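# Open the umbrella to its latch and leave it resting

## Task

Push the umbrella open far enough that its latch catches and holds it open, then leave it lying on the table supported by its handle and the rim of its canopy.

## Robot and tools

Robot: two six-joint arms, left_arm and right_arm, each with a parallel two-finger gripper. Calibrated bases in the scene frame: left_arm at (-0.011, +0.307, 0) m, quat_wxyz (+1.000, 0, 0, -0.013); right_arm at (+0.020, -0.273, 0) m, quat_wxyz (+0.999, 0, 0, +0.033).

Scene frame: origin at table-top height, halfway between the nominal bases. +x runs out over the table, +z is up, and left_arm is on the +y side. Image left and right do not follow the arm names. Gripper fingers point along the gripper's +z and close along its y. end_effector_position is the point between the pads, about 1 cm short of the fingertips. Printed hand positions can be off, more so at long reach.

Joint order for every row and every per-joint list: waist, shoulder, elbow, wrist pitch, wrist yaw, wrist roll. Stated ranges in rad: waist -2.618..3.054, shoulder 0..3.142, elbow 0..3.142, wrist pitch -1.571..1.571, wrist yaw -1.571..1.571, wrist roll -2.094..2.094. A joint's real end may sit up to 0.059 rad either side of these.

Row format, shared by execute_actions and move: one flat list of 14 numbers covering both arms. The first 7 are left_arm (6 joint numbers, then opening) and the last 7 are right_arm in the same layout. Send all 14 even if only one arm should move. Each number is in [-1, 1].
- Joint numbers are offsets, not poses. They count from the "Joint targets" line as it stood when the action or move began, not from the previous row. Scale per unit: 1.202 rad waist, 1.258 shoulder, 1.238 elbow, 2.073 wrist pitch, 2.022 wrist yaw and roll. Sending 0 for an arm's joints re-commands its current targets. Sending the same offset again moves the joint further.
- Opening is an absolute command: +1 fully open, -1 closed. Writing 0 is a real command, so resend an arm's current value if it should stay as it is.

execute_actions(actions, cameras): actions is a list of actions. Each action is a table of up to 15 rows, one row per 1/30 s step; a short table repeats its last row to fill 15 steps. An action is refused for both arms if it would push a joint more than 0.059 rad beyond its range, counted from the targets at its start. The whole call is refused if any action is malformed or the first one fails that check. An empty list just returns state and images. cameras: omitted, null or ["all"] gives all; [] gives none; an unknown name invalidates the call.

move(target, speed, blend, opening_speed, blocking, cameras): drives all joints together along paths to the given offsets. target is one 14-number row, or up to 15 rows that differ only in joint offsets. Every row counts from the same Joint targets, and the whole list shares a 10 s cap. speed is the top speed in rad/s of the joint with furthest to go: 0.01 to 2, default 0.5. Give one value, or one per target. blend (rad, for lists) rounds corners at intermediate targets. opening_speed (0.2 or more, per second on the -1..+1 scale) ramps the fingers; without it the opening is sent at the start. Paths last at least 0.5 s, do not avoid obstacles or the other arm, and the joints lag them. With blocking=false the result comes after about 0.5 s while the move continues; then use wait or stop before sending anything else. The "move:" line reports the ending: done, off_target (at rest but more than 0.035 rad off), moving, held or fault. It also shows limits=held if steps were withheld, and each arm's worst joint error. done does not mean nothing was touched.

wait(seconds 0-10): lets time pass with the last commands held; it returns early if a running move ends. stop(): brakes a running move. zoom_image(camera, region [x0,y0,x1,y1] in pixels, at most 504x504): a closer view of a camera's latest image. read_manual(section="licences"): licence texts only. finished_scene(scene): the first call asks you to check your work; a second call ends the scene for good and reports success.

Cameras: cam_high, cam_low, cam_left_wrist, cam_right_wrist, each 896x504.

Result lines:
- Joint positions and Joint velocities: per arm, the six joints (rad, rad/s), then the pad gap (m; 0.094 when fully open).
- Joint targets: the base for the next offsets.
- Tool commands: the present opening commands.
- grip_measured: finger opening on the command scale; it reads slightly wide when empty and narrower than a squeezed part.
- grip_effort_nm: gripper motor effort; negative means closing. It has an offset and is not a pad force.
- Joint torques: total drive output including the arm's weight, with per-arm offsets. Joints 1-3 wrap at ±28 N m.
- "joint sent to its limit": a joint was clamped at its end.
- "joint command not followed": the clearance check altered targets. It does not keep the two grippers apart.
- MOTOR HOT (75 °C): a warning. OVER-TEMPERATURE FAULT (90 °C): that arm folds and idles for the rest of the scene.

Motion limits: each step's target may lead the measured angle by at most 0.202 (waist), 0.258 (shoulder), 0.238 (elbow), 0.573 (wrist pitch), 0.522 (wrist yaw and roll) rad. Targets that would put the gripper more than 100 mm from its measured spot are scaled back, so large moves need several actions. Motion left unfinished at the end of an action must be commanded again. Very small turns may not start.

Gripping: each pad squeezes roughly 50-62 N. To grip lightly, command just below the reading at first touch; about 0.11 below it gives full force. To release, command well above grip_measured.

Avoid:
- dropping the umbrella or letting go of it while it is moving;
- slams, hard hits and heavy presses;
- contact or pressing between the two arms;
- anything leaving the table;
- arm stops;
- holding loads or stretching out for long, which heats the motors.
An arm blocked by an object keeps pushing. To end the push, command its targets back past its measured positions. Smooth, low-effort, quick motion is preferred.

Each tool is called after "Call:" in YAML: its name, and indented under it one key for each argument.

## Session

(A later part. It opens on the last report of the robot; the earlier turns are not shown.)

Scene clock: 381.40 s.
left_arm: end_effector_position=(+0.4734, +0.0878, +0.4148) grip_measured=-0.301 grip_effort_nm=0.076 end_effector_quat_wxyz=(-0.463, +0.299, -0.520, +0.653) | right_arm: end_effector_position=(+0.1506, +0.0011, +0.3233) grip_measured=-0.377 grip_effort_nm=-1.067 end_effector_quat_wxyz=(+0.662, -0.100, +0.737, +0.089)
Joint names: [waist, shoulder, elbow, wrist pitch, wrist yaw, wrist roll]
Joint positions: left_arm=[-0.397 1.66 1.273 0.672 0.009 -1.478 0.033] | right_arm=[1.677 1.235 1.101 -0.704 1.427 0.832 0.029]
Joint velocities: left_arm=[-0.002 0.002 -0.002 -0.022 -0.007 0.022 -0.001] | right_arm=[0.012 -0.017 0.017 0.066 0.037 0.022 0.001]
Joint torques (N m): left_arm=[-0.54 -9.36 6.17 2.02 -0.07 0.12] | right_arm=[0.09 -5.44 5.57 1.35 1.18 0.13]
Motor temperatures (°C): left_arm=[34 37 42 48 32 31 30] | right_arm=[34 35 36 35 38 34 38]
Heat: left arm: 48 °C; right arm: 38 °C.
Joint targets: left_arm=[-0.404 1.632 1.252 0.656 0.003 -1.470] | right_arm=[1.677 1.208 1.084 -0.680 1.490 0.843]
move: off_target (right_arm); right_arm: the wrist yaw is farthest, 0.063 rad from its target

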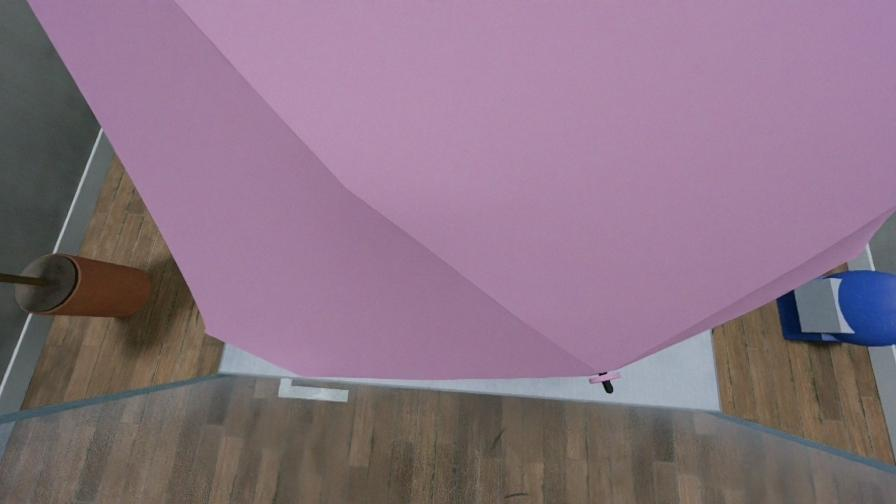

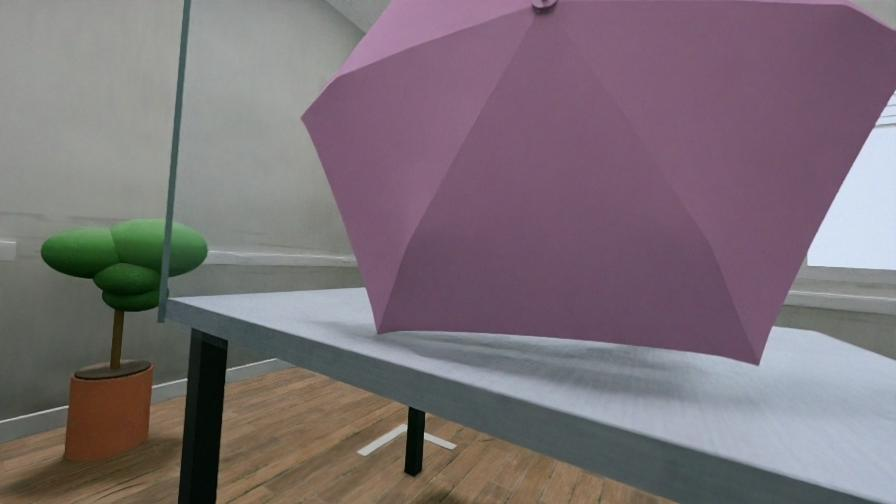

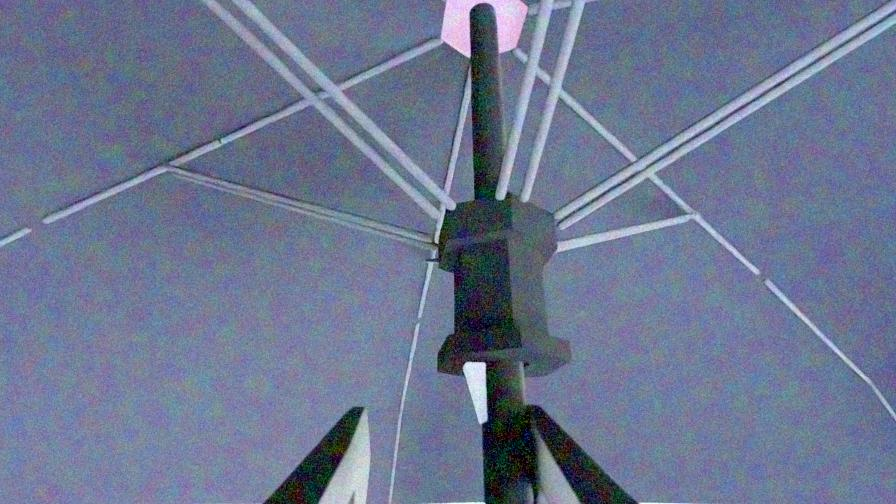

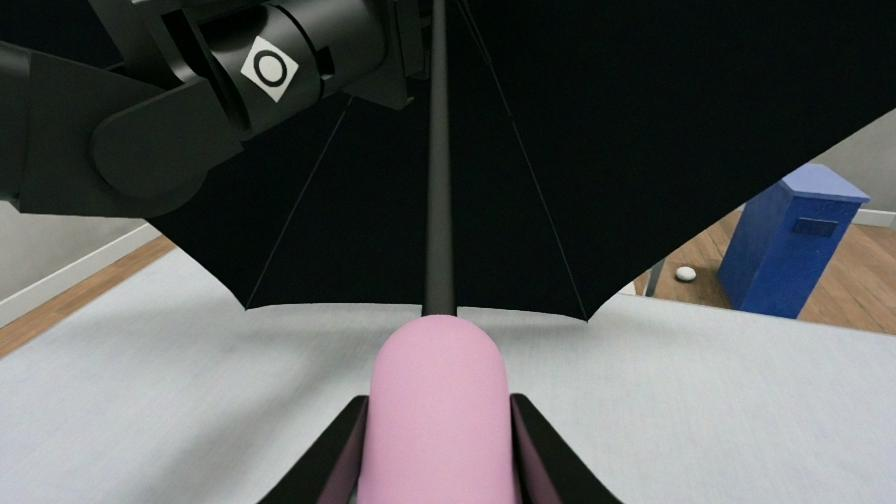

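Call:
move:
  target:
    - [0, -0.0455, -0.0318, -0.0086, 0, 0, -0.3, 0, 0, 0, 0, 0, 0, -0.5]
    - [0.004, -0.2583, -0.2851, 0.0135, 0.0025, 0, -0.3, 0, 0, 0, 0, 0, 0, -0.5]
  speed: [0.12, 0.35]
  blend: 0.01

Scene clock: 399.60 s.
left_arm: end_effector_position=(+0.3940, +0.1238, +0.4001) grip_measured=-0.301 grip_effort_nm=0.071 end_effector_quat_wxyz=(-0.461, +0.302, -0.524, +0.650) | right_arm: end_effector_position=(+0.1506, +0.0011, +0.3233) grip_measured=-0.377 grip_effort_nm=-1.062 end_effector_quat_wxyz=(+0.662, -0.100, +0.737, +0.089)
Joint names: [waist, shoulder, elbow, wrist pitch, wrist yaw, wrist roll]
Joint positions: left_arm=[-0.397 1.326 0.92 0.68 0.007 -1.478 0.033] | right_arm=[1.677 1.235 1.101 -0.704 1.427 0.832 0.029]
Joint velocities: left_arm=[-0.017 -0.002 -0.002 0.037 0.022 0.007 0] | right_arm=[-0.007 -0.007 -0.002 0.066 -0.022 -0.051 0]
Joint torques (N m): left_arm=[-0.13 -6.02 6.19 2.23 -0.01 0.12] | right_arm=[0.01 -5.42 5.57 1.34 1.19 0.12]
Motor temperatures (°C): left_arm=[34 37 42 48 32 31 30] | right_arm=[34 35 36 36 38 34 38]
Heat: left arm: 48 °C; right arm: 38 °C.
Joint targets: left_arm=[-0.399 1.307 0.900 0.684 0.008 -1.470] | right_arm=[1.677 1.208 1.084 -0.680 1.490 0.843]
move: off_target (right_arm); right_arm: the wrist yaw is farthest, 0.063 rad from its target

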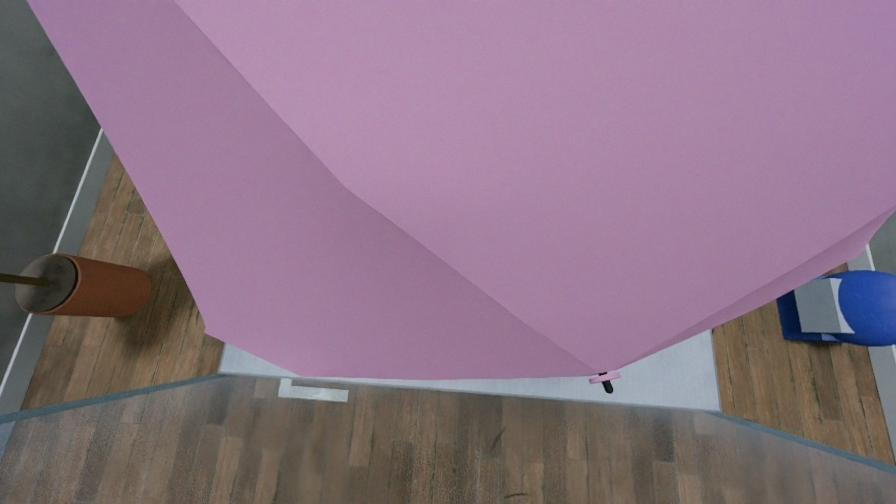

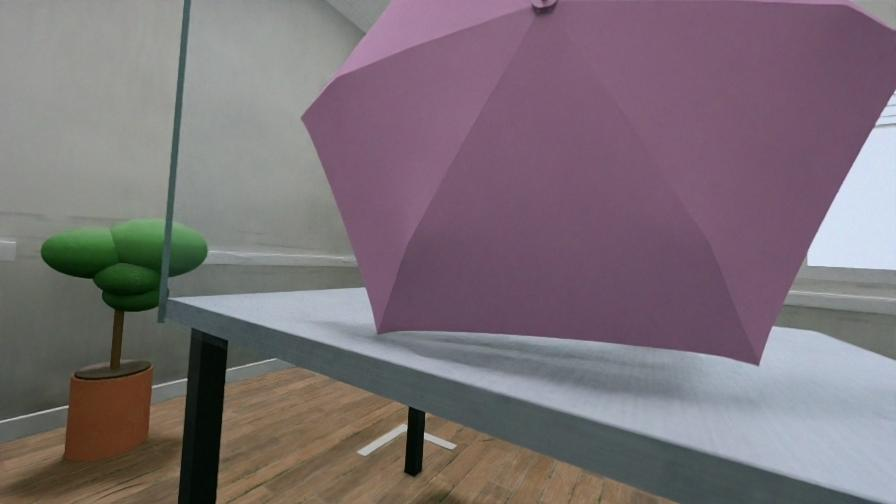

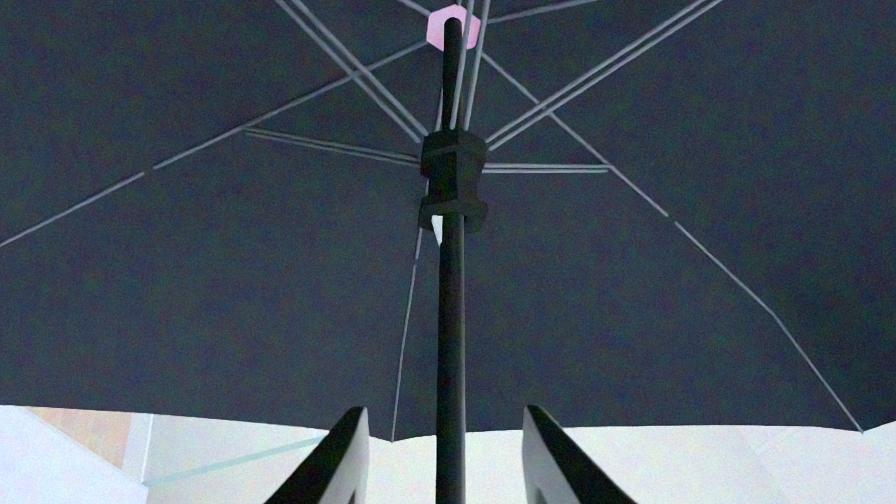

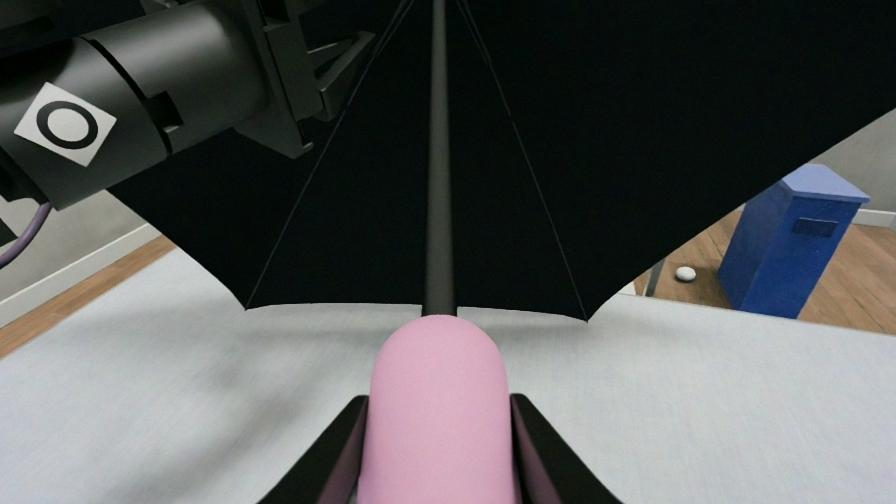

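Call:
move:
  target: [0.332, -0.244, -0.323, -0.6194, -0.004, -0.0534, -0.3, 0.0025, 0.0866, 0.1446, -0.2349, -0.0762, 0.2023, -0.5]
  speed: 0.6

Scene clock: 453.97 s.
left_arm: end_effector_position=(+0.2302, +0.2982, +0.0591) grip_measured=-0.301 grip_effort_nm=0.066 end_effector_quat_wxyz=(-0.166, +0.676, -0.696, +0.177) | right_arm: end_effector_position=(+0.1484, -0.0078, +0.3135) grip_measured=-0.377 grip_effort_nm=-1.062 end_effector_quat_wxyz=(+0.628, -0.094, +0.768, +0.084)
Joint names: [waist, shoulder, elbow, wrist pitch, wrist yaw, wrist roll]
Joint positions: left_arm=[-0.007 1.015 0.516 -0.582 0.008 -1.575 0.033] | right_arm=[1.683 1.31 1.232 -1.136 1.359 1.218 0.029]
Joint velocities: left_arm=[0.012 0.002 -0.007 -0.007 0.037 -0.037 0] | right_arm=[-0.012 -0.002 -0.007 0.037 0.022 -0.022 0]
Joint torques (N m): left_arm=[0.66 -2.73 5.74 1.26 -0.08 0.01] | right_arm=[-0.34 -3.03 9.46 0.51 0.34 0.33]
Motor temperatures (°C): left_arm=[34 37 42 49 32 31 30] | right_arm=[34 35 36 36 38 34 38]
Heat: left arm: 49 °C; right arm: 38 °C.
Joint targets: left_arm=[0.000 1.000 0.500 -0.600 0.000 -1.578] | right_arm=[1.680 1.317 1.263 -1.167 1.336 1.252]
move: done

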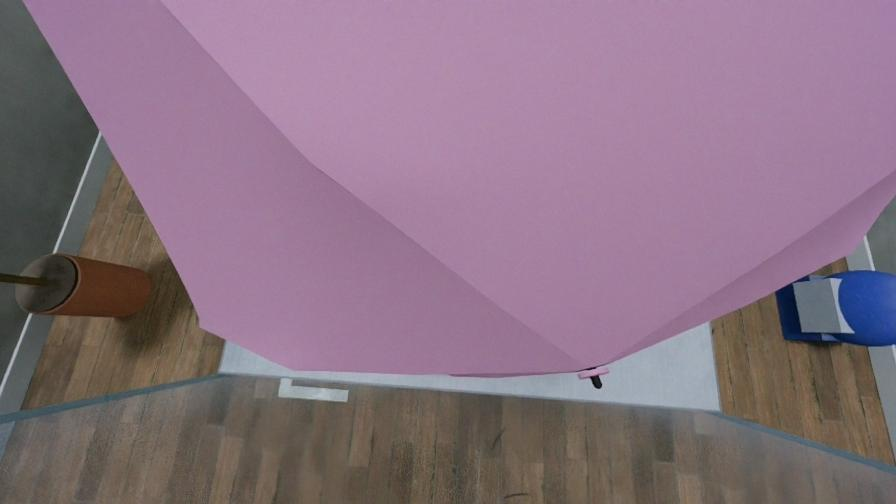

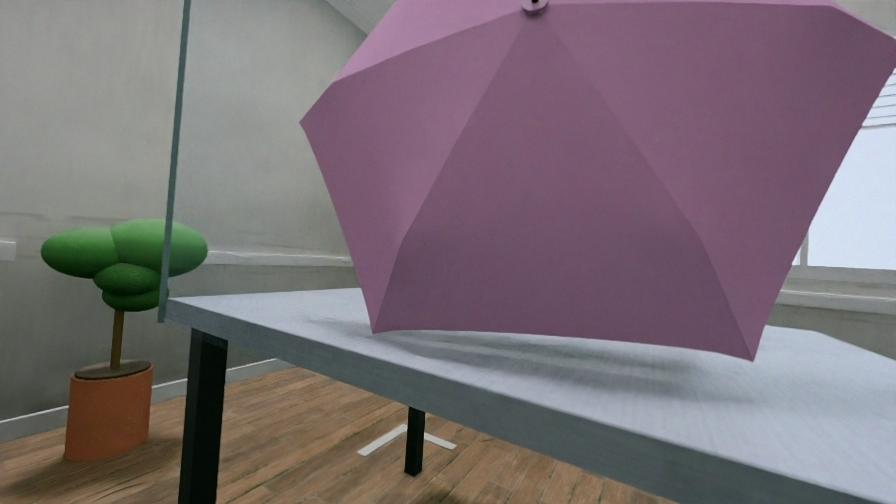

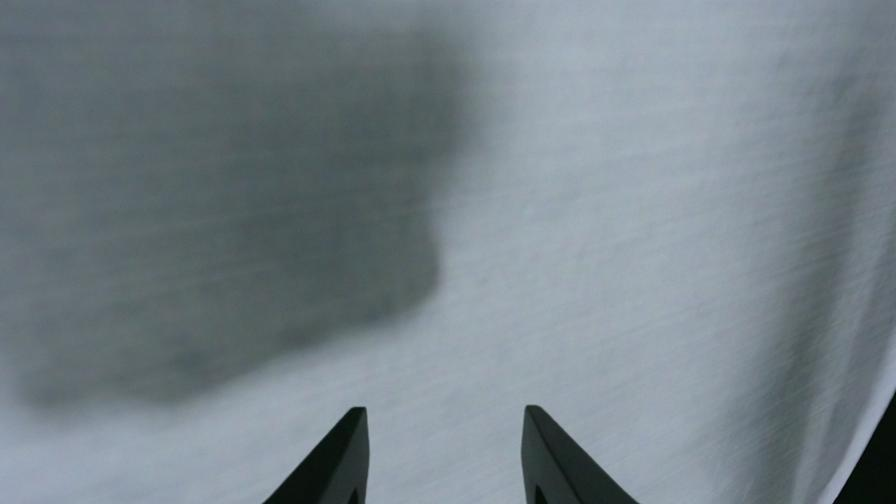

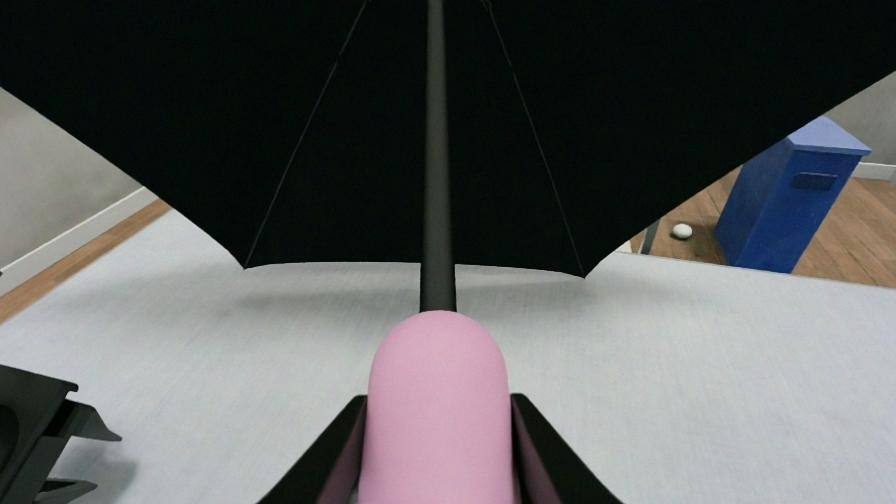

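Call:
zoom_image:
  camera: "cam_low"
  region: [340, 290, 800, 400]

Scaled by 1.096 from the camera's 896x504 image, which has a finer 1280x720 frame.

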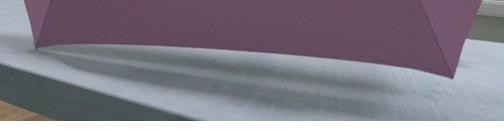

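Call:
move:
  target:
    - [0, 0, 0, 0, 0, 0, -0.3, 0.0965, 0.0898, -0.0105, -0.1365, -0.1039, 0.1756, -0.5]
    - [0, 0, 0, 0, 0, 0, -0.3, 0.1681, 0.1288, -0.1357, -0.0931, -0.1686, 0.2507, -0.5]
    - [0, 0, 0, 0, 0, 0, -0.3, 0.1955, 0.1773, -0.2690, 0.0203, -0.2305, 0.2537, -0.5]
  speed: [0.3, 0.2, 0.25]
  blend: 0.03

Scene clock: 488.63 s.
left_arm: end_effector_position=(+0.2300, +0.2982, +0.0590) grip_measured=-0.301 grip_effort_nm=0.066 end_effector_quat_wxyz=(-0.165, +0.676, -0.696, +0.177) | right_arm: end_effector_position=(+0.0626, -0.0198, +0.1190) grip_measured=-0.377 grip_effort_nm=-1.067 end_effector_quat_wxyz=(+0.437, -0.131, +0.888, +0.055)
Joint names: [waist, shoulder, elbow, wrist pitch, wrist yaw, wrist roll]
Joint positions: left_arm=[-0.007 1.015 0.516 -0.583 0.008 -1.575 0.033] | right_arm=[1.91 1.53 0.945 -1.155 0.902 1.765 0.029]
Joint velocities: left_arm=[-0.007 0.002 0.002 -0.007 0.007 0.007 0] | right_arm=[-0.007 -0.007 -0.002 -0.11 -0.051 -0.007 -0.001]
Joint torques (N m): left_arm=[0.65 -2.71 5.75 1.28 -0.09 0.01] | right_arm=[0.5 -3.86 4.52 0.38 0.17 0.02]
Motor temperatures (°C): left_arm=[34 36 42 45 32 31 30] | right_arm=[34 35 37 35 36 34 38]
Heat: left arm: 45 °C; right arm: 38 °C.
Joint targets: left_arm=[0.000 1.000 0.500 -0.601 0.000 -1.578] | right_arm=[1.914 1.540 0.931 -1.125 0.870 1.765]
move: done

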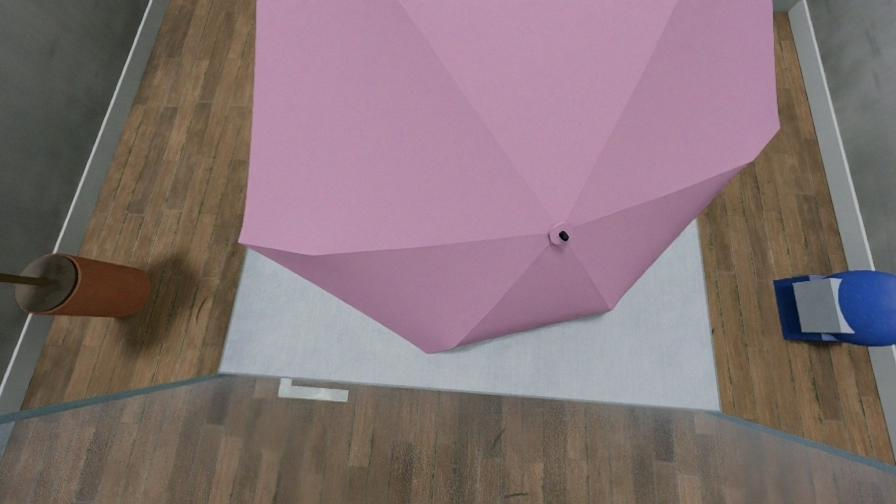

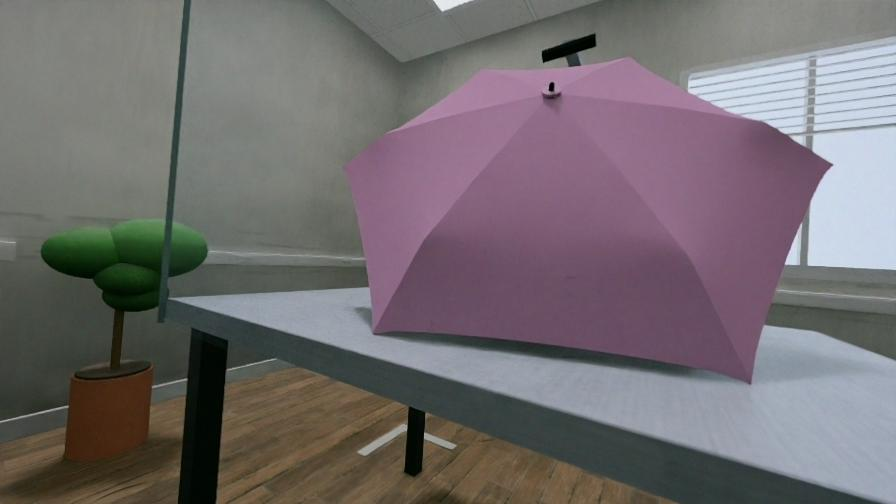

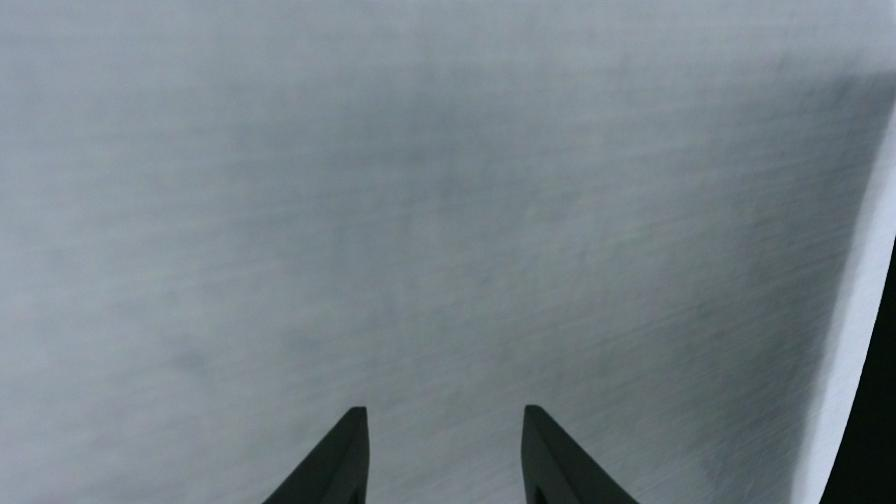

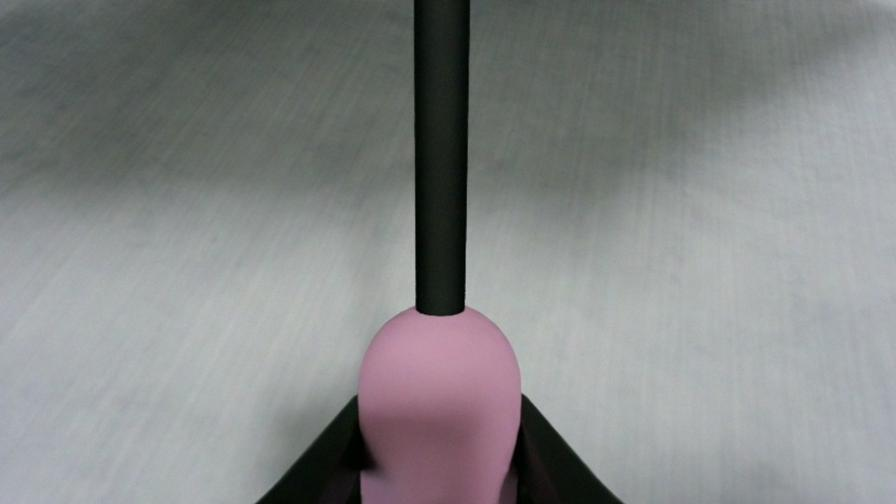

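Call:
move:
  target:
    - [0, 0, 0, 0, 0, 0, -0.3, -0.0042, 0.0564, -0.1212, 0.1201, -0.0420, -0.0223, -0.5]
    - [0, 0, 0, 0, 0, 0, -0.3, -0.0106, 0.0803, -0.1466, 0.1553, -0.0524, -0.0292, -0.5]
  speed: [0.25, 0.12]
  blend: 0.02

Scene clock: 497.40 s.
left_arm: end_effector_position=(+0.2300, +0.2982, +0.0590) grip_measured=-0.301 grip_effort_nm=0.066 end_effector_quat_wxyz=(-0.165, +0.676, -0.696, +0.177) | right_arm: end_effector_position=(+0.0513, -0.0251, +0.0403) grip_measured=-0.377 grip_effort_nm=-1.062 end_effector_quat_wxyz=(+0.385, -0.138, +0.911, +0.052)
Joint names: [waist, shoulder, elbow, wrist pitch, wrist yaw, wrist roll]
Joint positions: left_arm=[-0.007 1.015 0.516 -0.583 0.008 -1.575 0.033] | right_arm=[1.907 1.63 0.763 -0.825 0.792 1.723 0.029]
Joint velocities: left_arm=[-0.002 -0.002 -0.007 -0.095 -0.037 -0.037 -0.001] | right_arm=[0.007 0.002 -0.002 -0.007 -0.037 0.022 0.001]
Joint torques (N m): left_arm=[0.66 -2.74 5.74 1.28 -0.09 0.01] | right_arm=[-0.5 -3.96 3.97 0.38 0.16 -0.16]
Motor temperatures (°C): left_arm=[34 36 42 45 32 31 30] | right_arm=[34 35 36 35 36 34 38]
Heat: left arm: 45 °C; right arm: 38 °C.
Joint targets: left_arm=[0.000 1.000 0.500 -0.600 0.000 -1.578] | right_arm=[1.902 1.641 0.749 -0.803 0.764 1.706]
move: done

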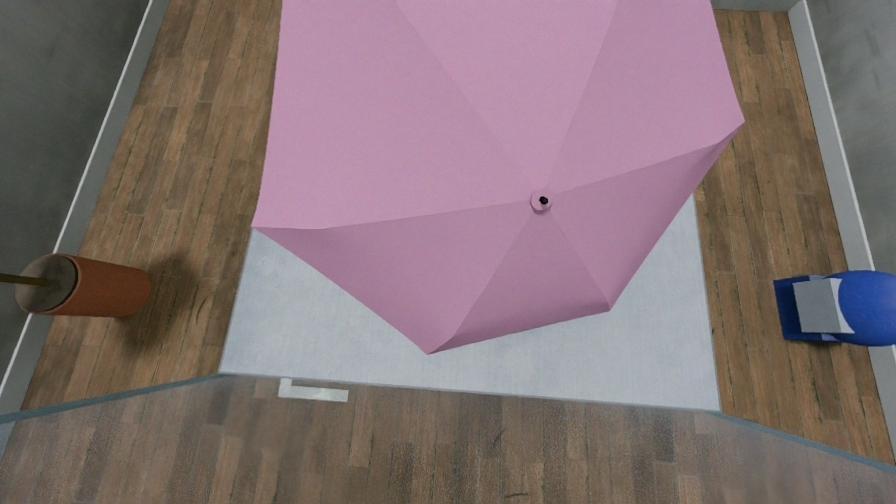

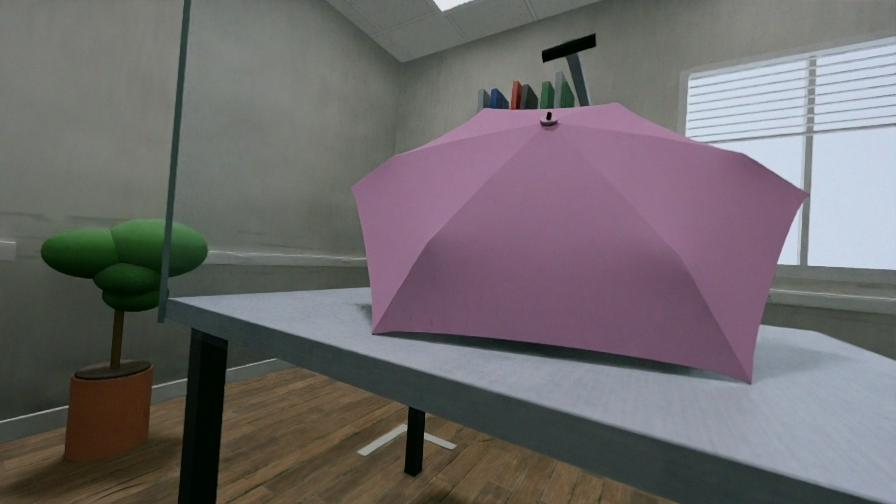

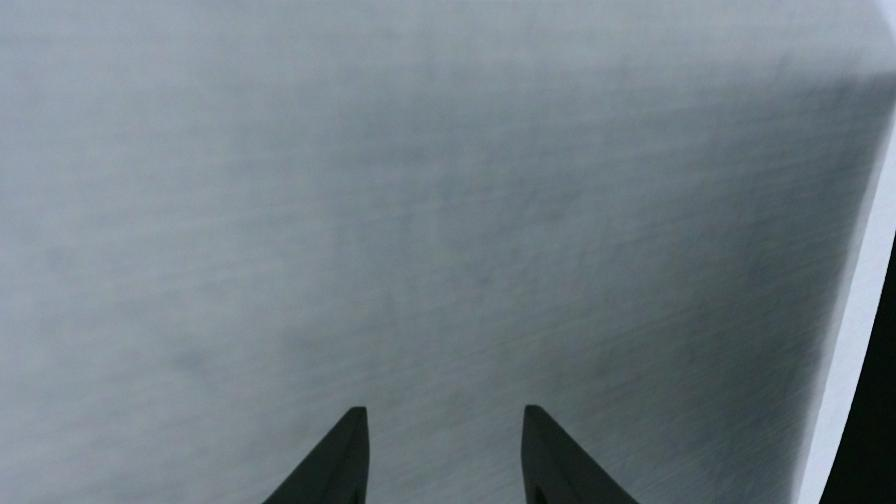

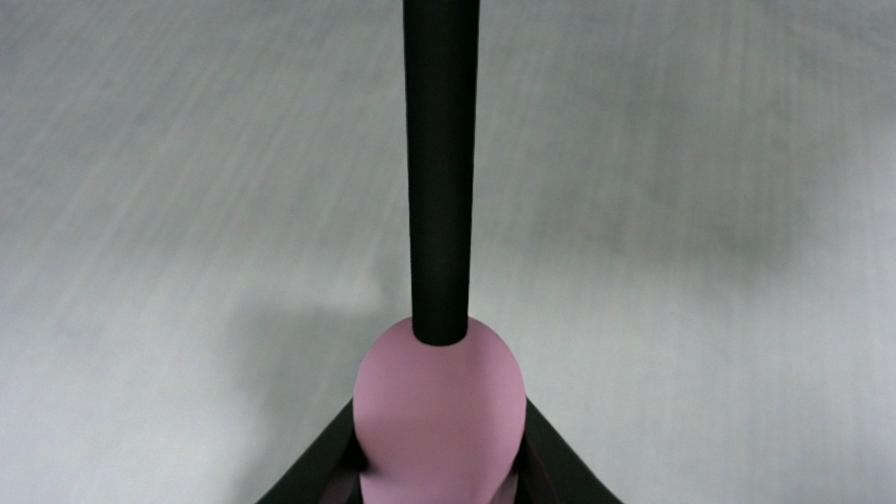

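Call:
move:
  target: [0, 0, 0, 0, 0, 0, -0.3, 0, 0.0168, -0.0133, 0.0181, 0, 0, -0.5]
  speed: 0.05
  cameras: ["cam_right_wrist"]

Call:
zoom_image:
  camera: "cam_right_wrist"
  region: [200, 200, 680, 504]

Scene clock: 502.40 s.
left_arm: end_effector_position=(+0.2300, +0.2982, +0.0590) grip_measured=-0.301 grip_effort_nm=0.066 end_effector_quat_wxyz=(-0.165, +0.676, -0.696, +0.177) | right_arm: end_effector_position=(+0.0512, -0.0252, +0.0323) grip_measured=-0.377 grip_effort_nm=-1.067 end_effector_quat_wxyz=(+0.385, -0.138, +0.911, +0.052)
Joint names: [waist, shoulder, elbow, wrist pitch, wrist yaw, wrist roll]
Joint positions: left_arm=[-0.007 1.015 0.516 -0.583 0.008 -1.575 0.033] | right_arm=[1.907 1.65 0.747 -0.788 0.79 1.723 0.029]
Joint velocities: left_arm=[0.007 -0.002 -0.007 -0.007 0.007 -0.037 0] | right_arm=[-0.002 0.002 -0.017 0.051 -0.007 -0.066 0.001]
Joint torques (N m): left_arm=[0.66 -2.73 5.75 1.3 -0.1 0.02] | right_arm=[-0.54 -3.99 3.81 0.39 0.17 -0.14]
Motor temperatures (°C): left_arm=[34 35 42 44 32 31 30] | right_arm=[34 35 36 35 36 34 38]
Heat: left arm: 44 °C; right arm: 38 °C.
Joint targets: left_arm=[0.000 1.000 0.500 -0.600 0.000 -1.578] | right_arm=[1.902 1.662 0.732 -0.765 0.764 1.706]
move: done
Images, in order (width x height): cam_right_wrist 896x504.

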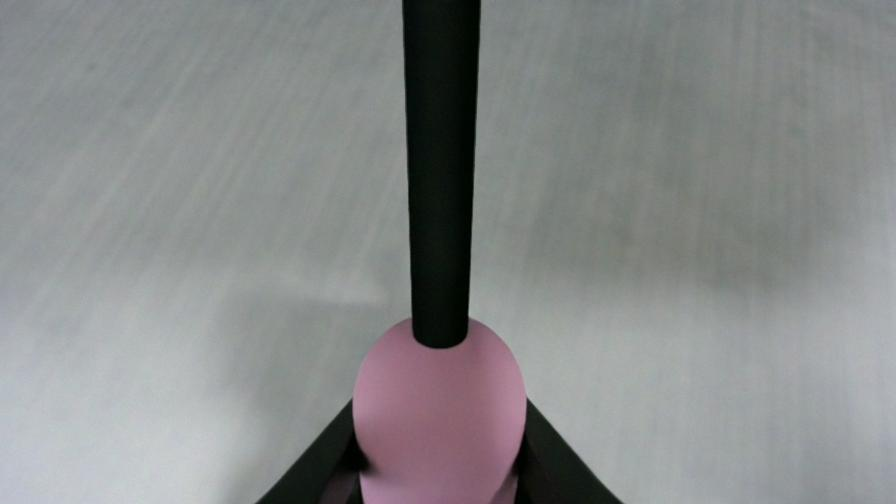

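Scaled by 1.050 from the camera's 896x504 image, which has a finer 1280x720 frame.

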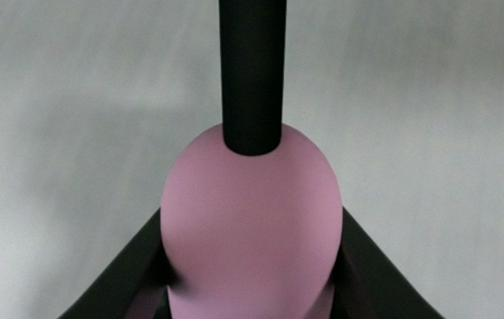

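Call:
move:
  target: [0, 0, 0, 0, 0, 0, -0.3, 0, 0.0088, -0.0070, 0.0095, 0, 0, -0.5]
  speed: 0.04
  cameras: ["cam_right_wrist"]

Scene clock: 505.27 s.
left_arm: end_effector_position=(+0.2300, +0.2982, +0.0590) grip_measured=-0.301 grip_effort_nm=0.071 end_effector_quat_wxyz=(-0.165, +0.676, -0.696, +0.177) | right_arm: end_effector_position=(+0.0512, -0.0254, +0.0281) grip_measured=-0.377 grip_effort_nm=-1.057 end_effector_quat_wxyz=(+0.384, -0.138, +0.911, +0.052)
Joint names: [waist, shoulder, elbow, wrist pitch, wrist yaw, wrist roll]
Joint positions: left_arm=[-0.007 1.015 0.516 -0.583 0.008 -1.575 0.033] | right_arm=[1.907 1.661 0.738 -0.768 0.79 1.722 0.029]
Joint velocities: left_arm=[-0.017 -0.012 -0.012 0.051 0.066 -0.007 -0.001] | right_arm=[0.012 0.002 0.002 -0.022 -0.051 -0.051 0.001]
Joint torques (N m): left_arm=[0.65 -2.73 5.75 1.29 -0.09 0.02] | right_arm=[-0.44 -3.99 3.79 0.39 0.19 -0.15]
Motor temperatures (°C): left_arm=[34 35 42 44 32 31 30] | right_arm=[34 35 36 34 36 34 38]
Heat: left arm: 44 °C; right arm: 38 °C.
Joint targets: left_arm=[0.000 1.000 0.500 -0.600 0.000 -1.578] | right_arm=[1.902 1.673 0.724 -0.745 0.764 1.706]
move: done
Images, in order (width x height): cam_right_wrist 896x504.

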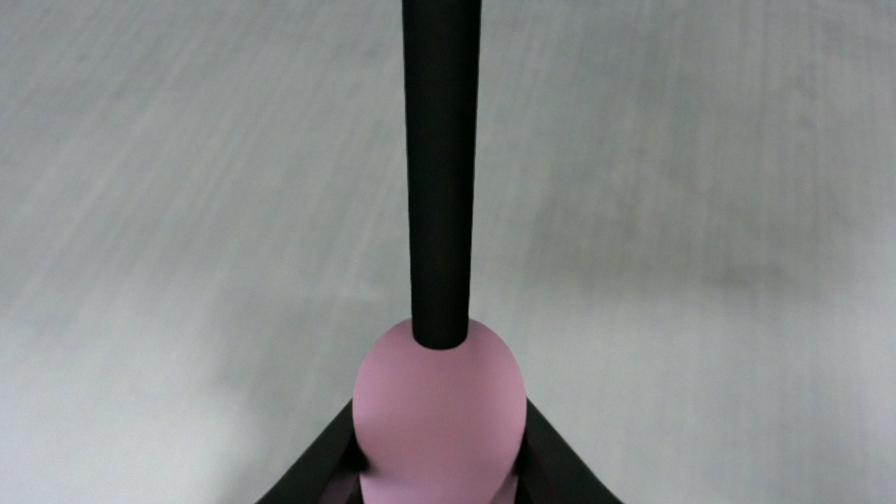

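Call:
move:
  target: [0, 0, 0, 0, 0, 0, -0.3, 0, 0.0076, -0.0060, 0.0081, 0, 0, -0.5]
  speed: 0.04
  cameras: ["cam_right_wrist"]

Scene clock: 507.40 s.
left_arm: end_effector_position=(+0.2300, +0.2982, +0.0590) grip_measured=-0.301 grip_effort_nm=0.066 end_effector_quat_wxyz=(-0.165, +0.676, -0.696, +0.177) | right_arm: end_effector_position=(+0.0512, -0.0255, +0.0246) grip_measured=-0.377 grip_effort_nm=-1.062 end_effector_quat_wxyz=(+0.384, -0.138, +0.911, +0.052)
Joint names: [waist, shoulder, elbow, wrist pitch, wrist yaw, wrist roll]
Joint positions: left_arm=[-0.007 1.015 0.516 -0.583 0.008 -1.575 0.033] | right_arm=[1.907 1.67 0.731 -0.751 0.79 1.722 0.029]
Joint velocities: left_arm=[0.002 -0.002 -0.007 -0.037 0.037 0.022 -0.001] | right_arm=[-0.007 0.007 -0.007 -0.066 -0.037 -0.022 -0.001]
Joint torques (N m): left_arm=[0.66 -2.73 5.74 1.29 -0.09 0.02] | right_arm=[-0.51 -4.07 3.7 0.39 0.19 -0.13]
Motor temperatures (°C): left_arm=[34 35 42 44 32 31 30] | right_arm=[34 35 36 34 36 34 38]
Heat: left arm: 44 °C; right arm: 38 °C.
Joint targets: left_arm=[0.000 1.000 0.500 -0.600 0.000 -1.578] | right_arm=[1.902 1.683 0.716 -0.729 0.764 1.706]
move: done
Images, in order (width x height): cam_right_wrist 896x504.

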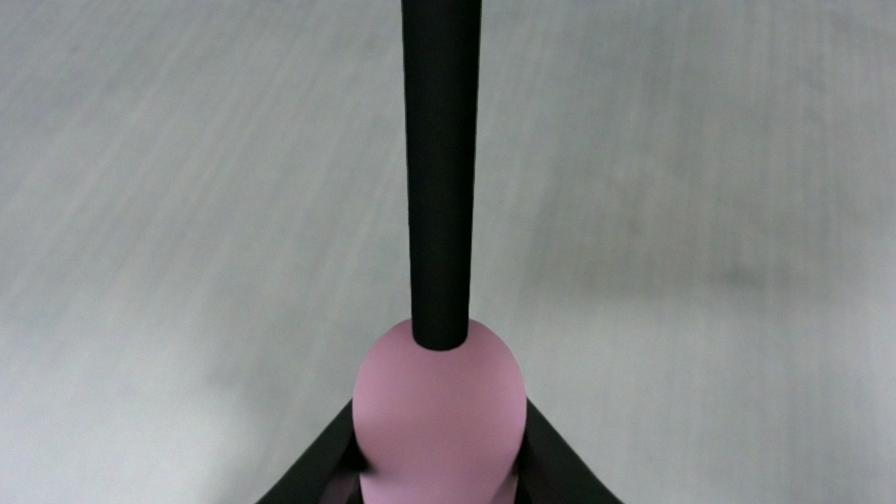

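Call:
move:
  target: [0, 0, 0, 0, 0, 0, -0.3, 0, 0.0076, -0.0060, 0.0081, 0, 0, -0.5]
  speed: 0.04
  cameras: ["cam_right_wrist"]

Scene clock: 510.50 s.
left_arm: end_effector_position=(+0.2300, +0.2982, +0.0590) grip_measured=-0.301 grip_effort_nm=0.061 end_effector_quat_wxyz=(-0.165, +0.676, -0.696, +0.177) | right_arm: end_effector_position=(+0.0513, -0.0257, +0.0228) grip_measured=-0.377 grip_effort_nm=-1.057 end_effector_quat_wxyz=(+0.384, -0.139, +0.911, +0.052)
Joint names: [waist, shoulder, elbow, wrist pitch, wrist yaw, wrist roll]
Joint positions: left_arm=[-0.007 1.015 0.516 -0.583 0.008 -1.575 0.033] | right_arm=[1.907 1.675 0.727 -0.742 0.79 1.722 0.029]
Joint velocities: left_arm=[-0.002 -0.007 0.002 -0.007 0.022 -0.022 -0.001] | right_arm=[-0.002 -0.022 0.012 -0.037 -0.007 0.022 0]
Joint torques (N m): left_arm=[0.65 -2.73 5.72 1.29 -0.09 0.02] | right_arm=[-0.53 -3.7 3.37 0.47 0.18 -0.14]
Motor temperatures (°C): left_arm=[34 35 42 44 32 31 30] | right_arm=[34 35 36 34 36 34 38]
Heat: left arm: 44 °C; right arm: 38 °C.
Joint targets: left_arm=[0.000 1.000 0.500 -0.600 0.000 -1.578] | right_arm=[1.902 1.692 0.709 -0.712 0.764 1.706]
move: done
Images, in order (width x height): cam_right_wrist 896x504.

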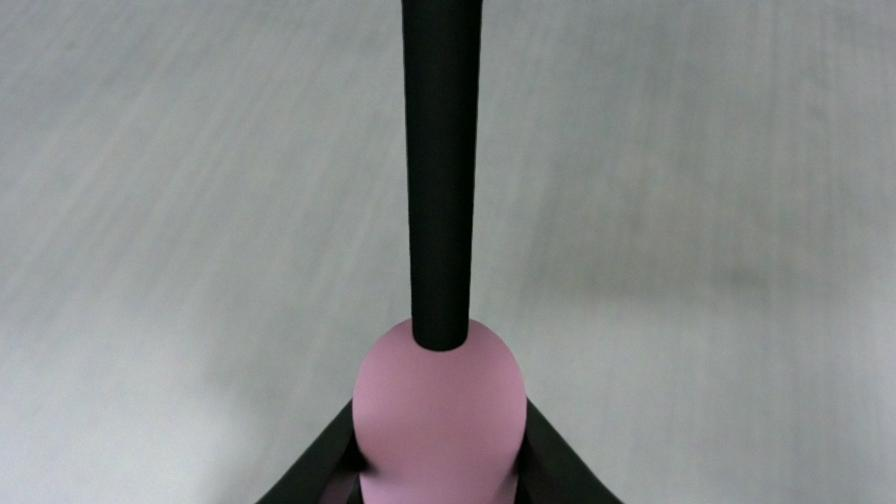

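Call:
execute_actions:
  actions: []
  cameras: ["cam_low", "cam_high"]

Call:
zoom_image:
  camera: "cam_low"
  region: [340, 280, 820, 410]

Scene clock: 511.73 s.
left_arm: end_effector_position=(+0.2300, +0.2982, +0.0590) grip_measured=-0.301 grip_effort_nm=0.056 end_effector_quat_wxyz=(-0.165, +0.676, -0.696, +0.177) | right_arm: end_effector_position=(+0.0513, -0.0257, +0.0228) grip_measured=-0.377 grip_effort_nm=-1.062 end_effector_quat_wxyz=(+0.384, -0.139, +0.911, +0.052)
Joint names: [waist, shoulder, elbow, wrist pitch, wrist yaw, wrist roll]
Joint positions: left_arm=[-0.007 1.015 0.516 -0.583 0.008 -1.575 0.033] | right_arm=[1.907 1.675 0.727 -0.742 0.79 1.722 0.029]
Joint velocities: left_arm=[0.002 -0.027 -0.012 0.022 0.037 0.022 0] | right_arm=[0.012 0.012 -0.027 0.037 -0.022 -0.022 -0.001]
Joint torques (N m): left_arm=[0.65 -2.74 5.75 1.29 -0.09 0.02] | right_arm=[-0.5 -3.67 3.4 0.47 0.19 -0.15]
Motor temperatures (°C): left_arm=[34 35 42 44 32 31 30] | right_arm=[34 35 36 34 36 34 38]
Heat: left arm: 44 °C; right arm: 38 °C.
Joint targets: left_arm=[0.000 1.000 0.500 -0.600 0.000 -1.578] | right_arm=[1.902 1.692 0.709 -0.712 0.764 1.706]
Tool commands: left_gripper/opening=-0.3 right_gripper/opening=-0.5
Images, in order (width x height): cam_high 896x504, cam_low 896x504.

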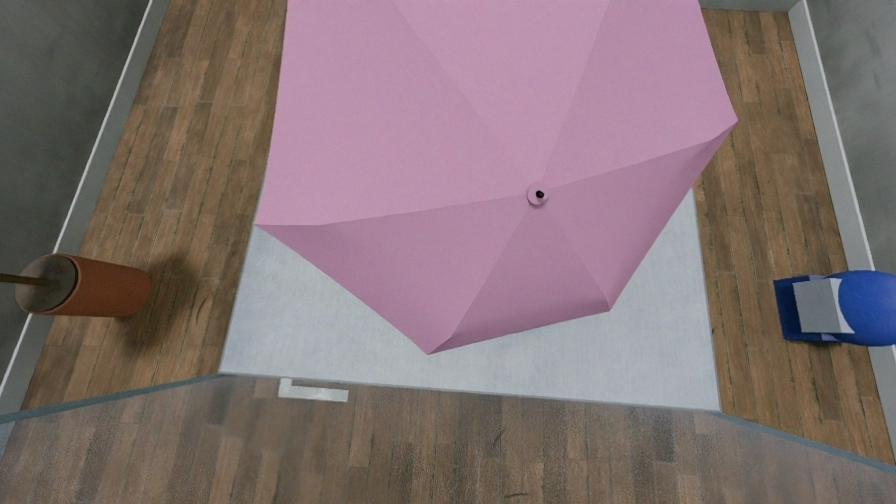

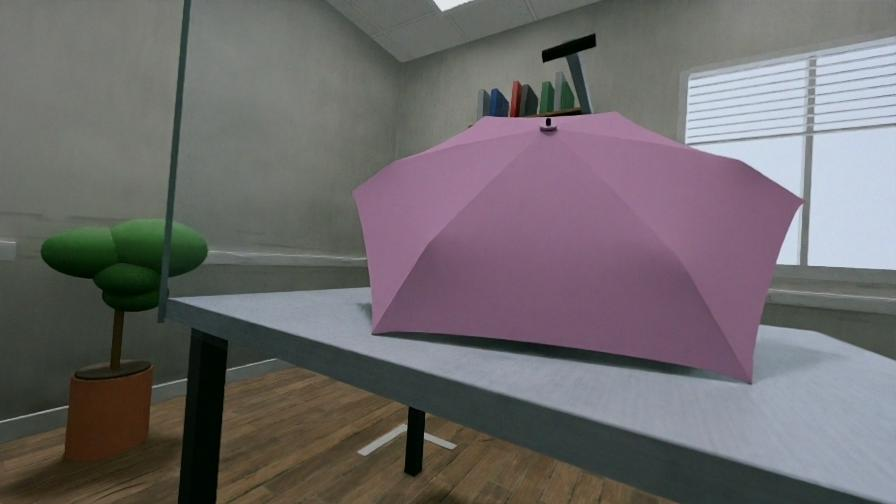

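Scaled by 1.050 from the camera's 896x504 image, which has a finer 1280x720 frame.

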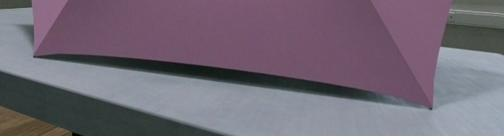

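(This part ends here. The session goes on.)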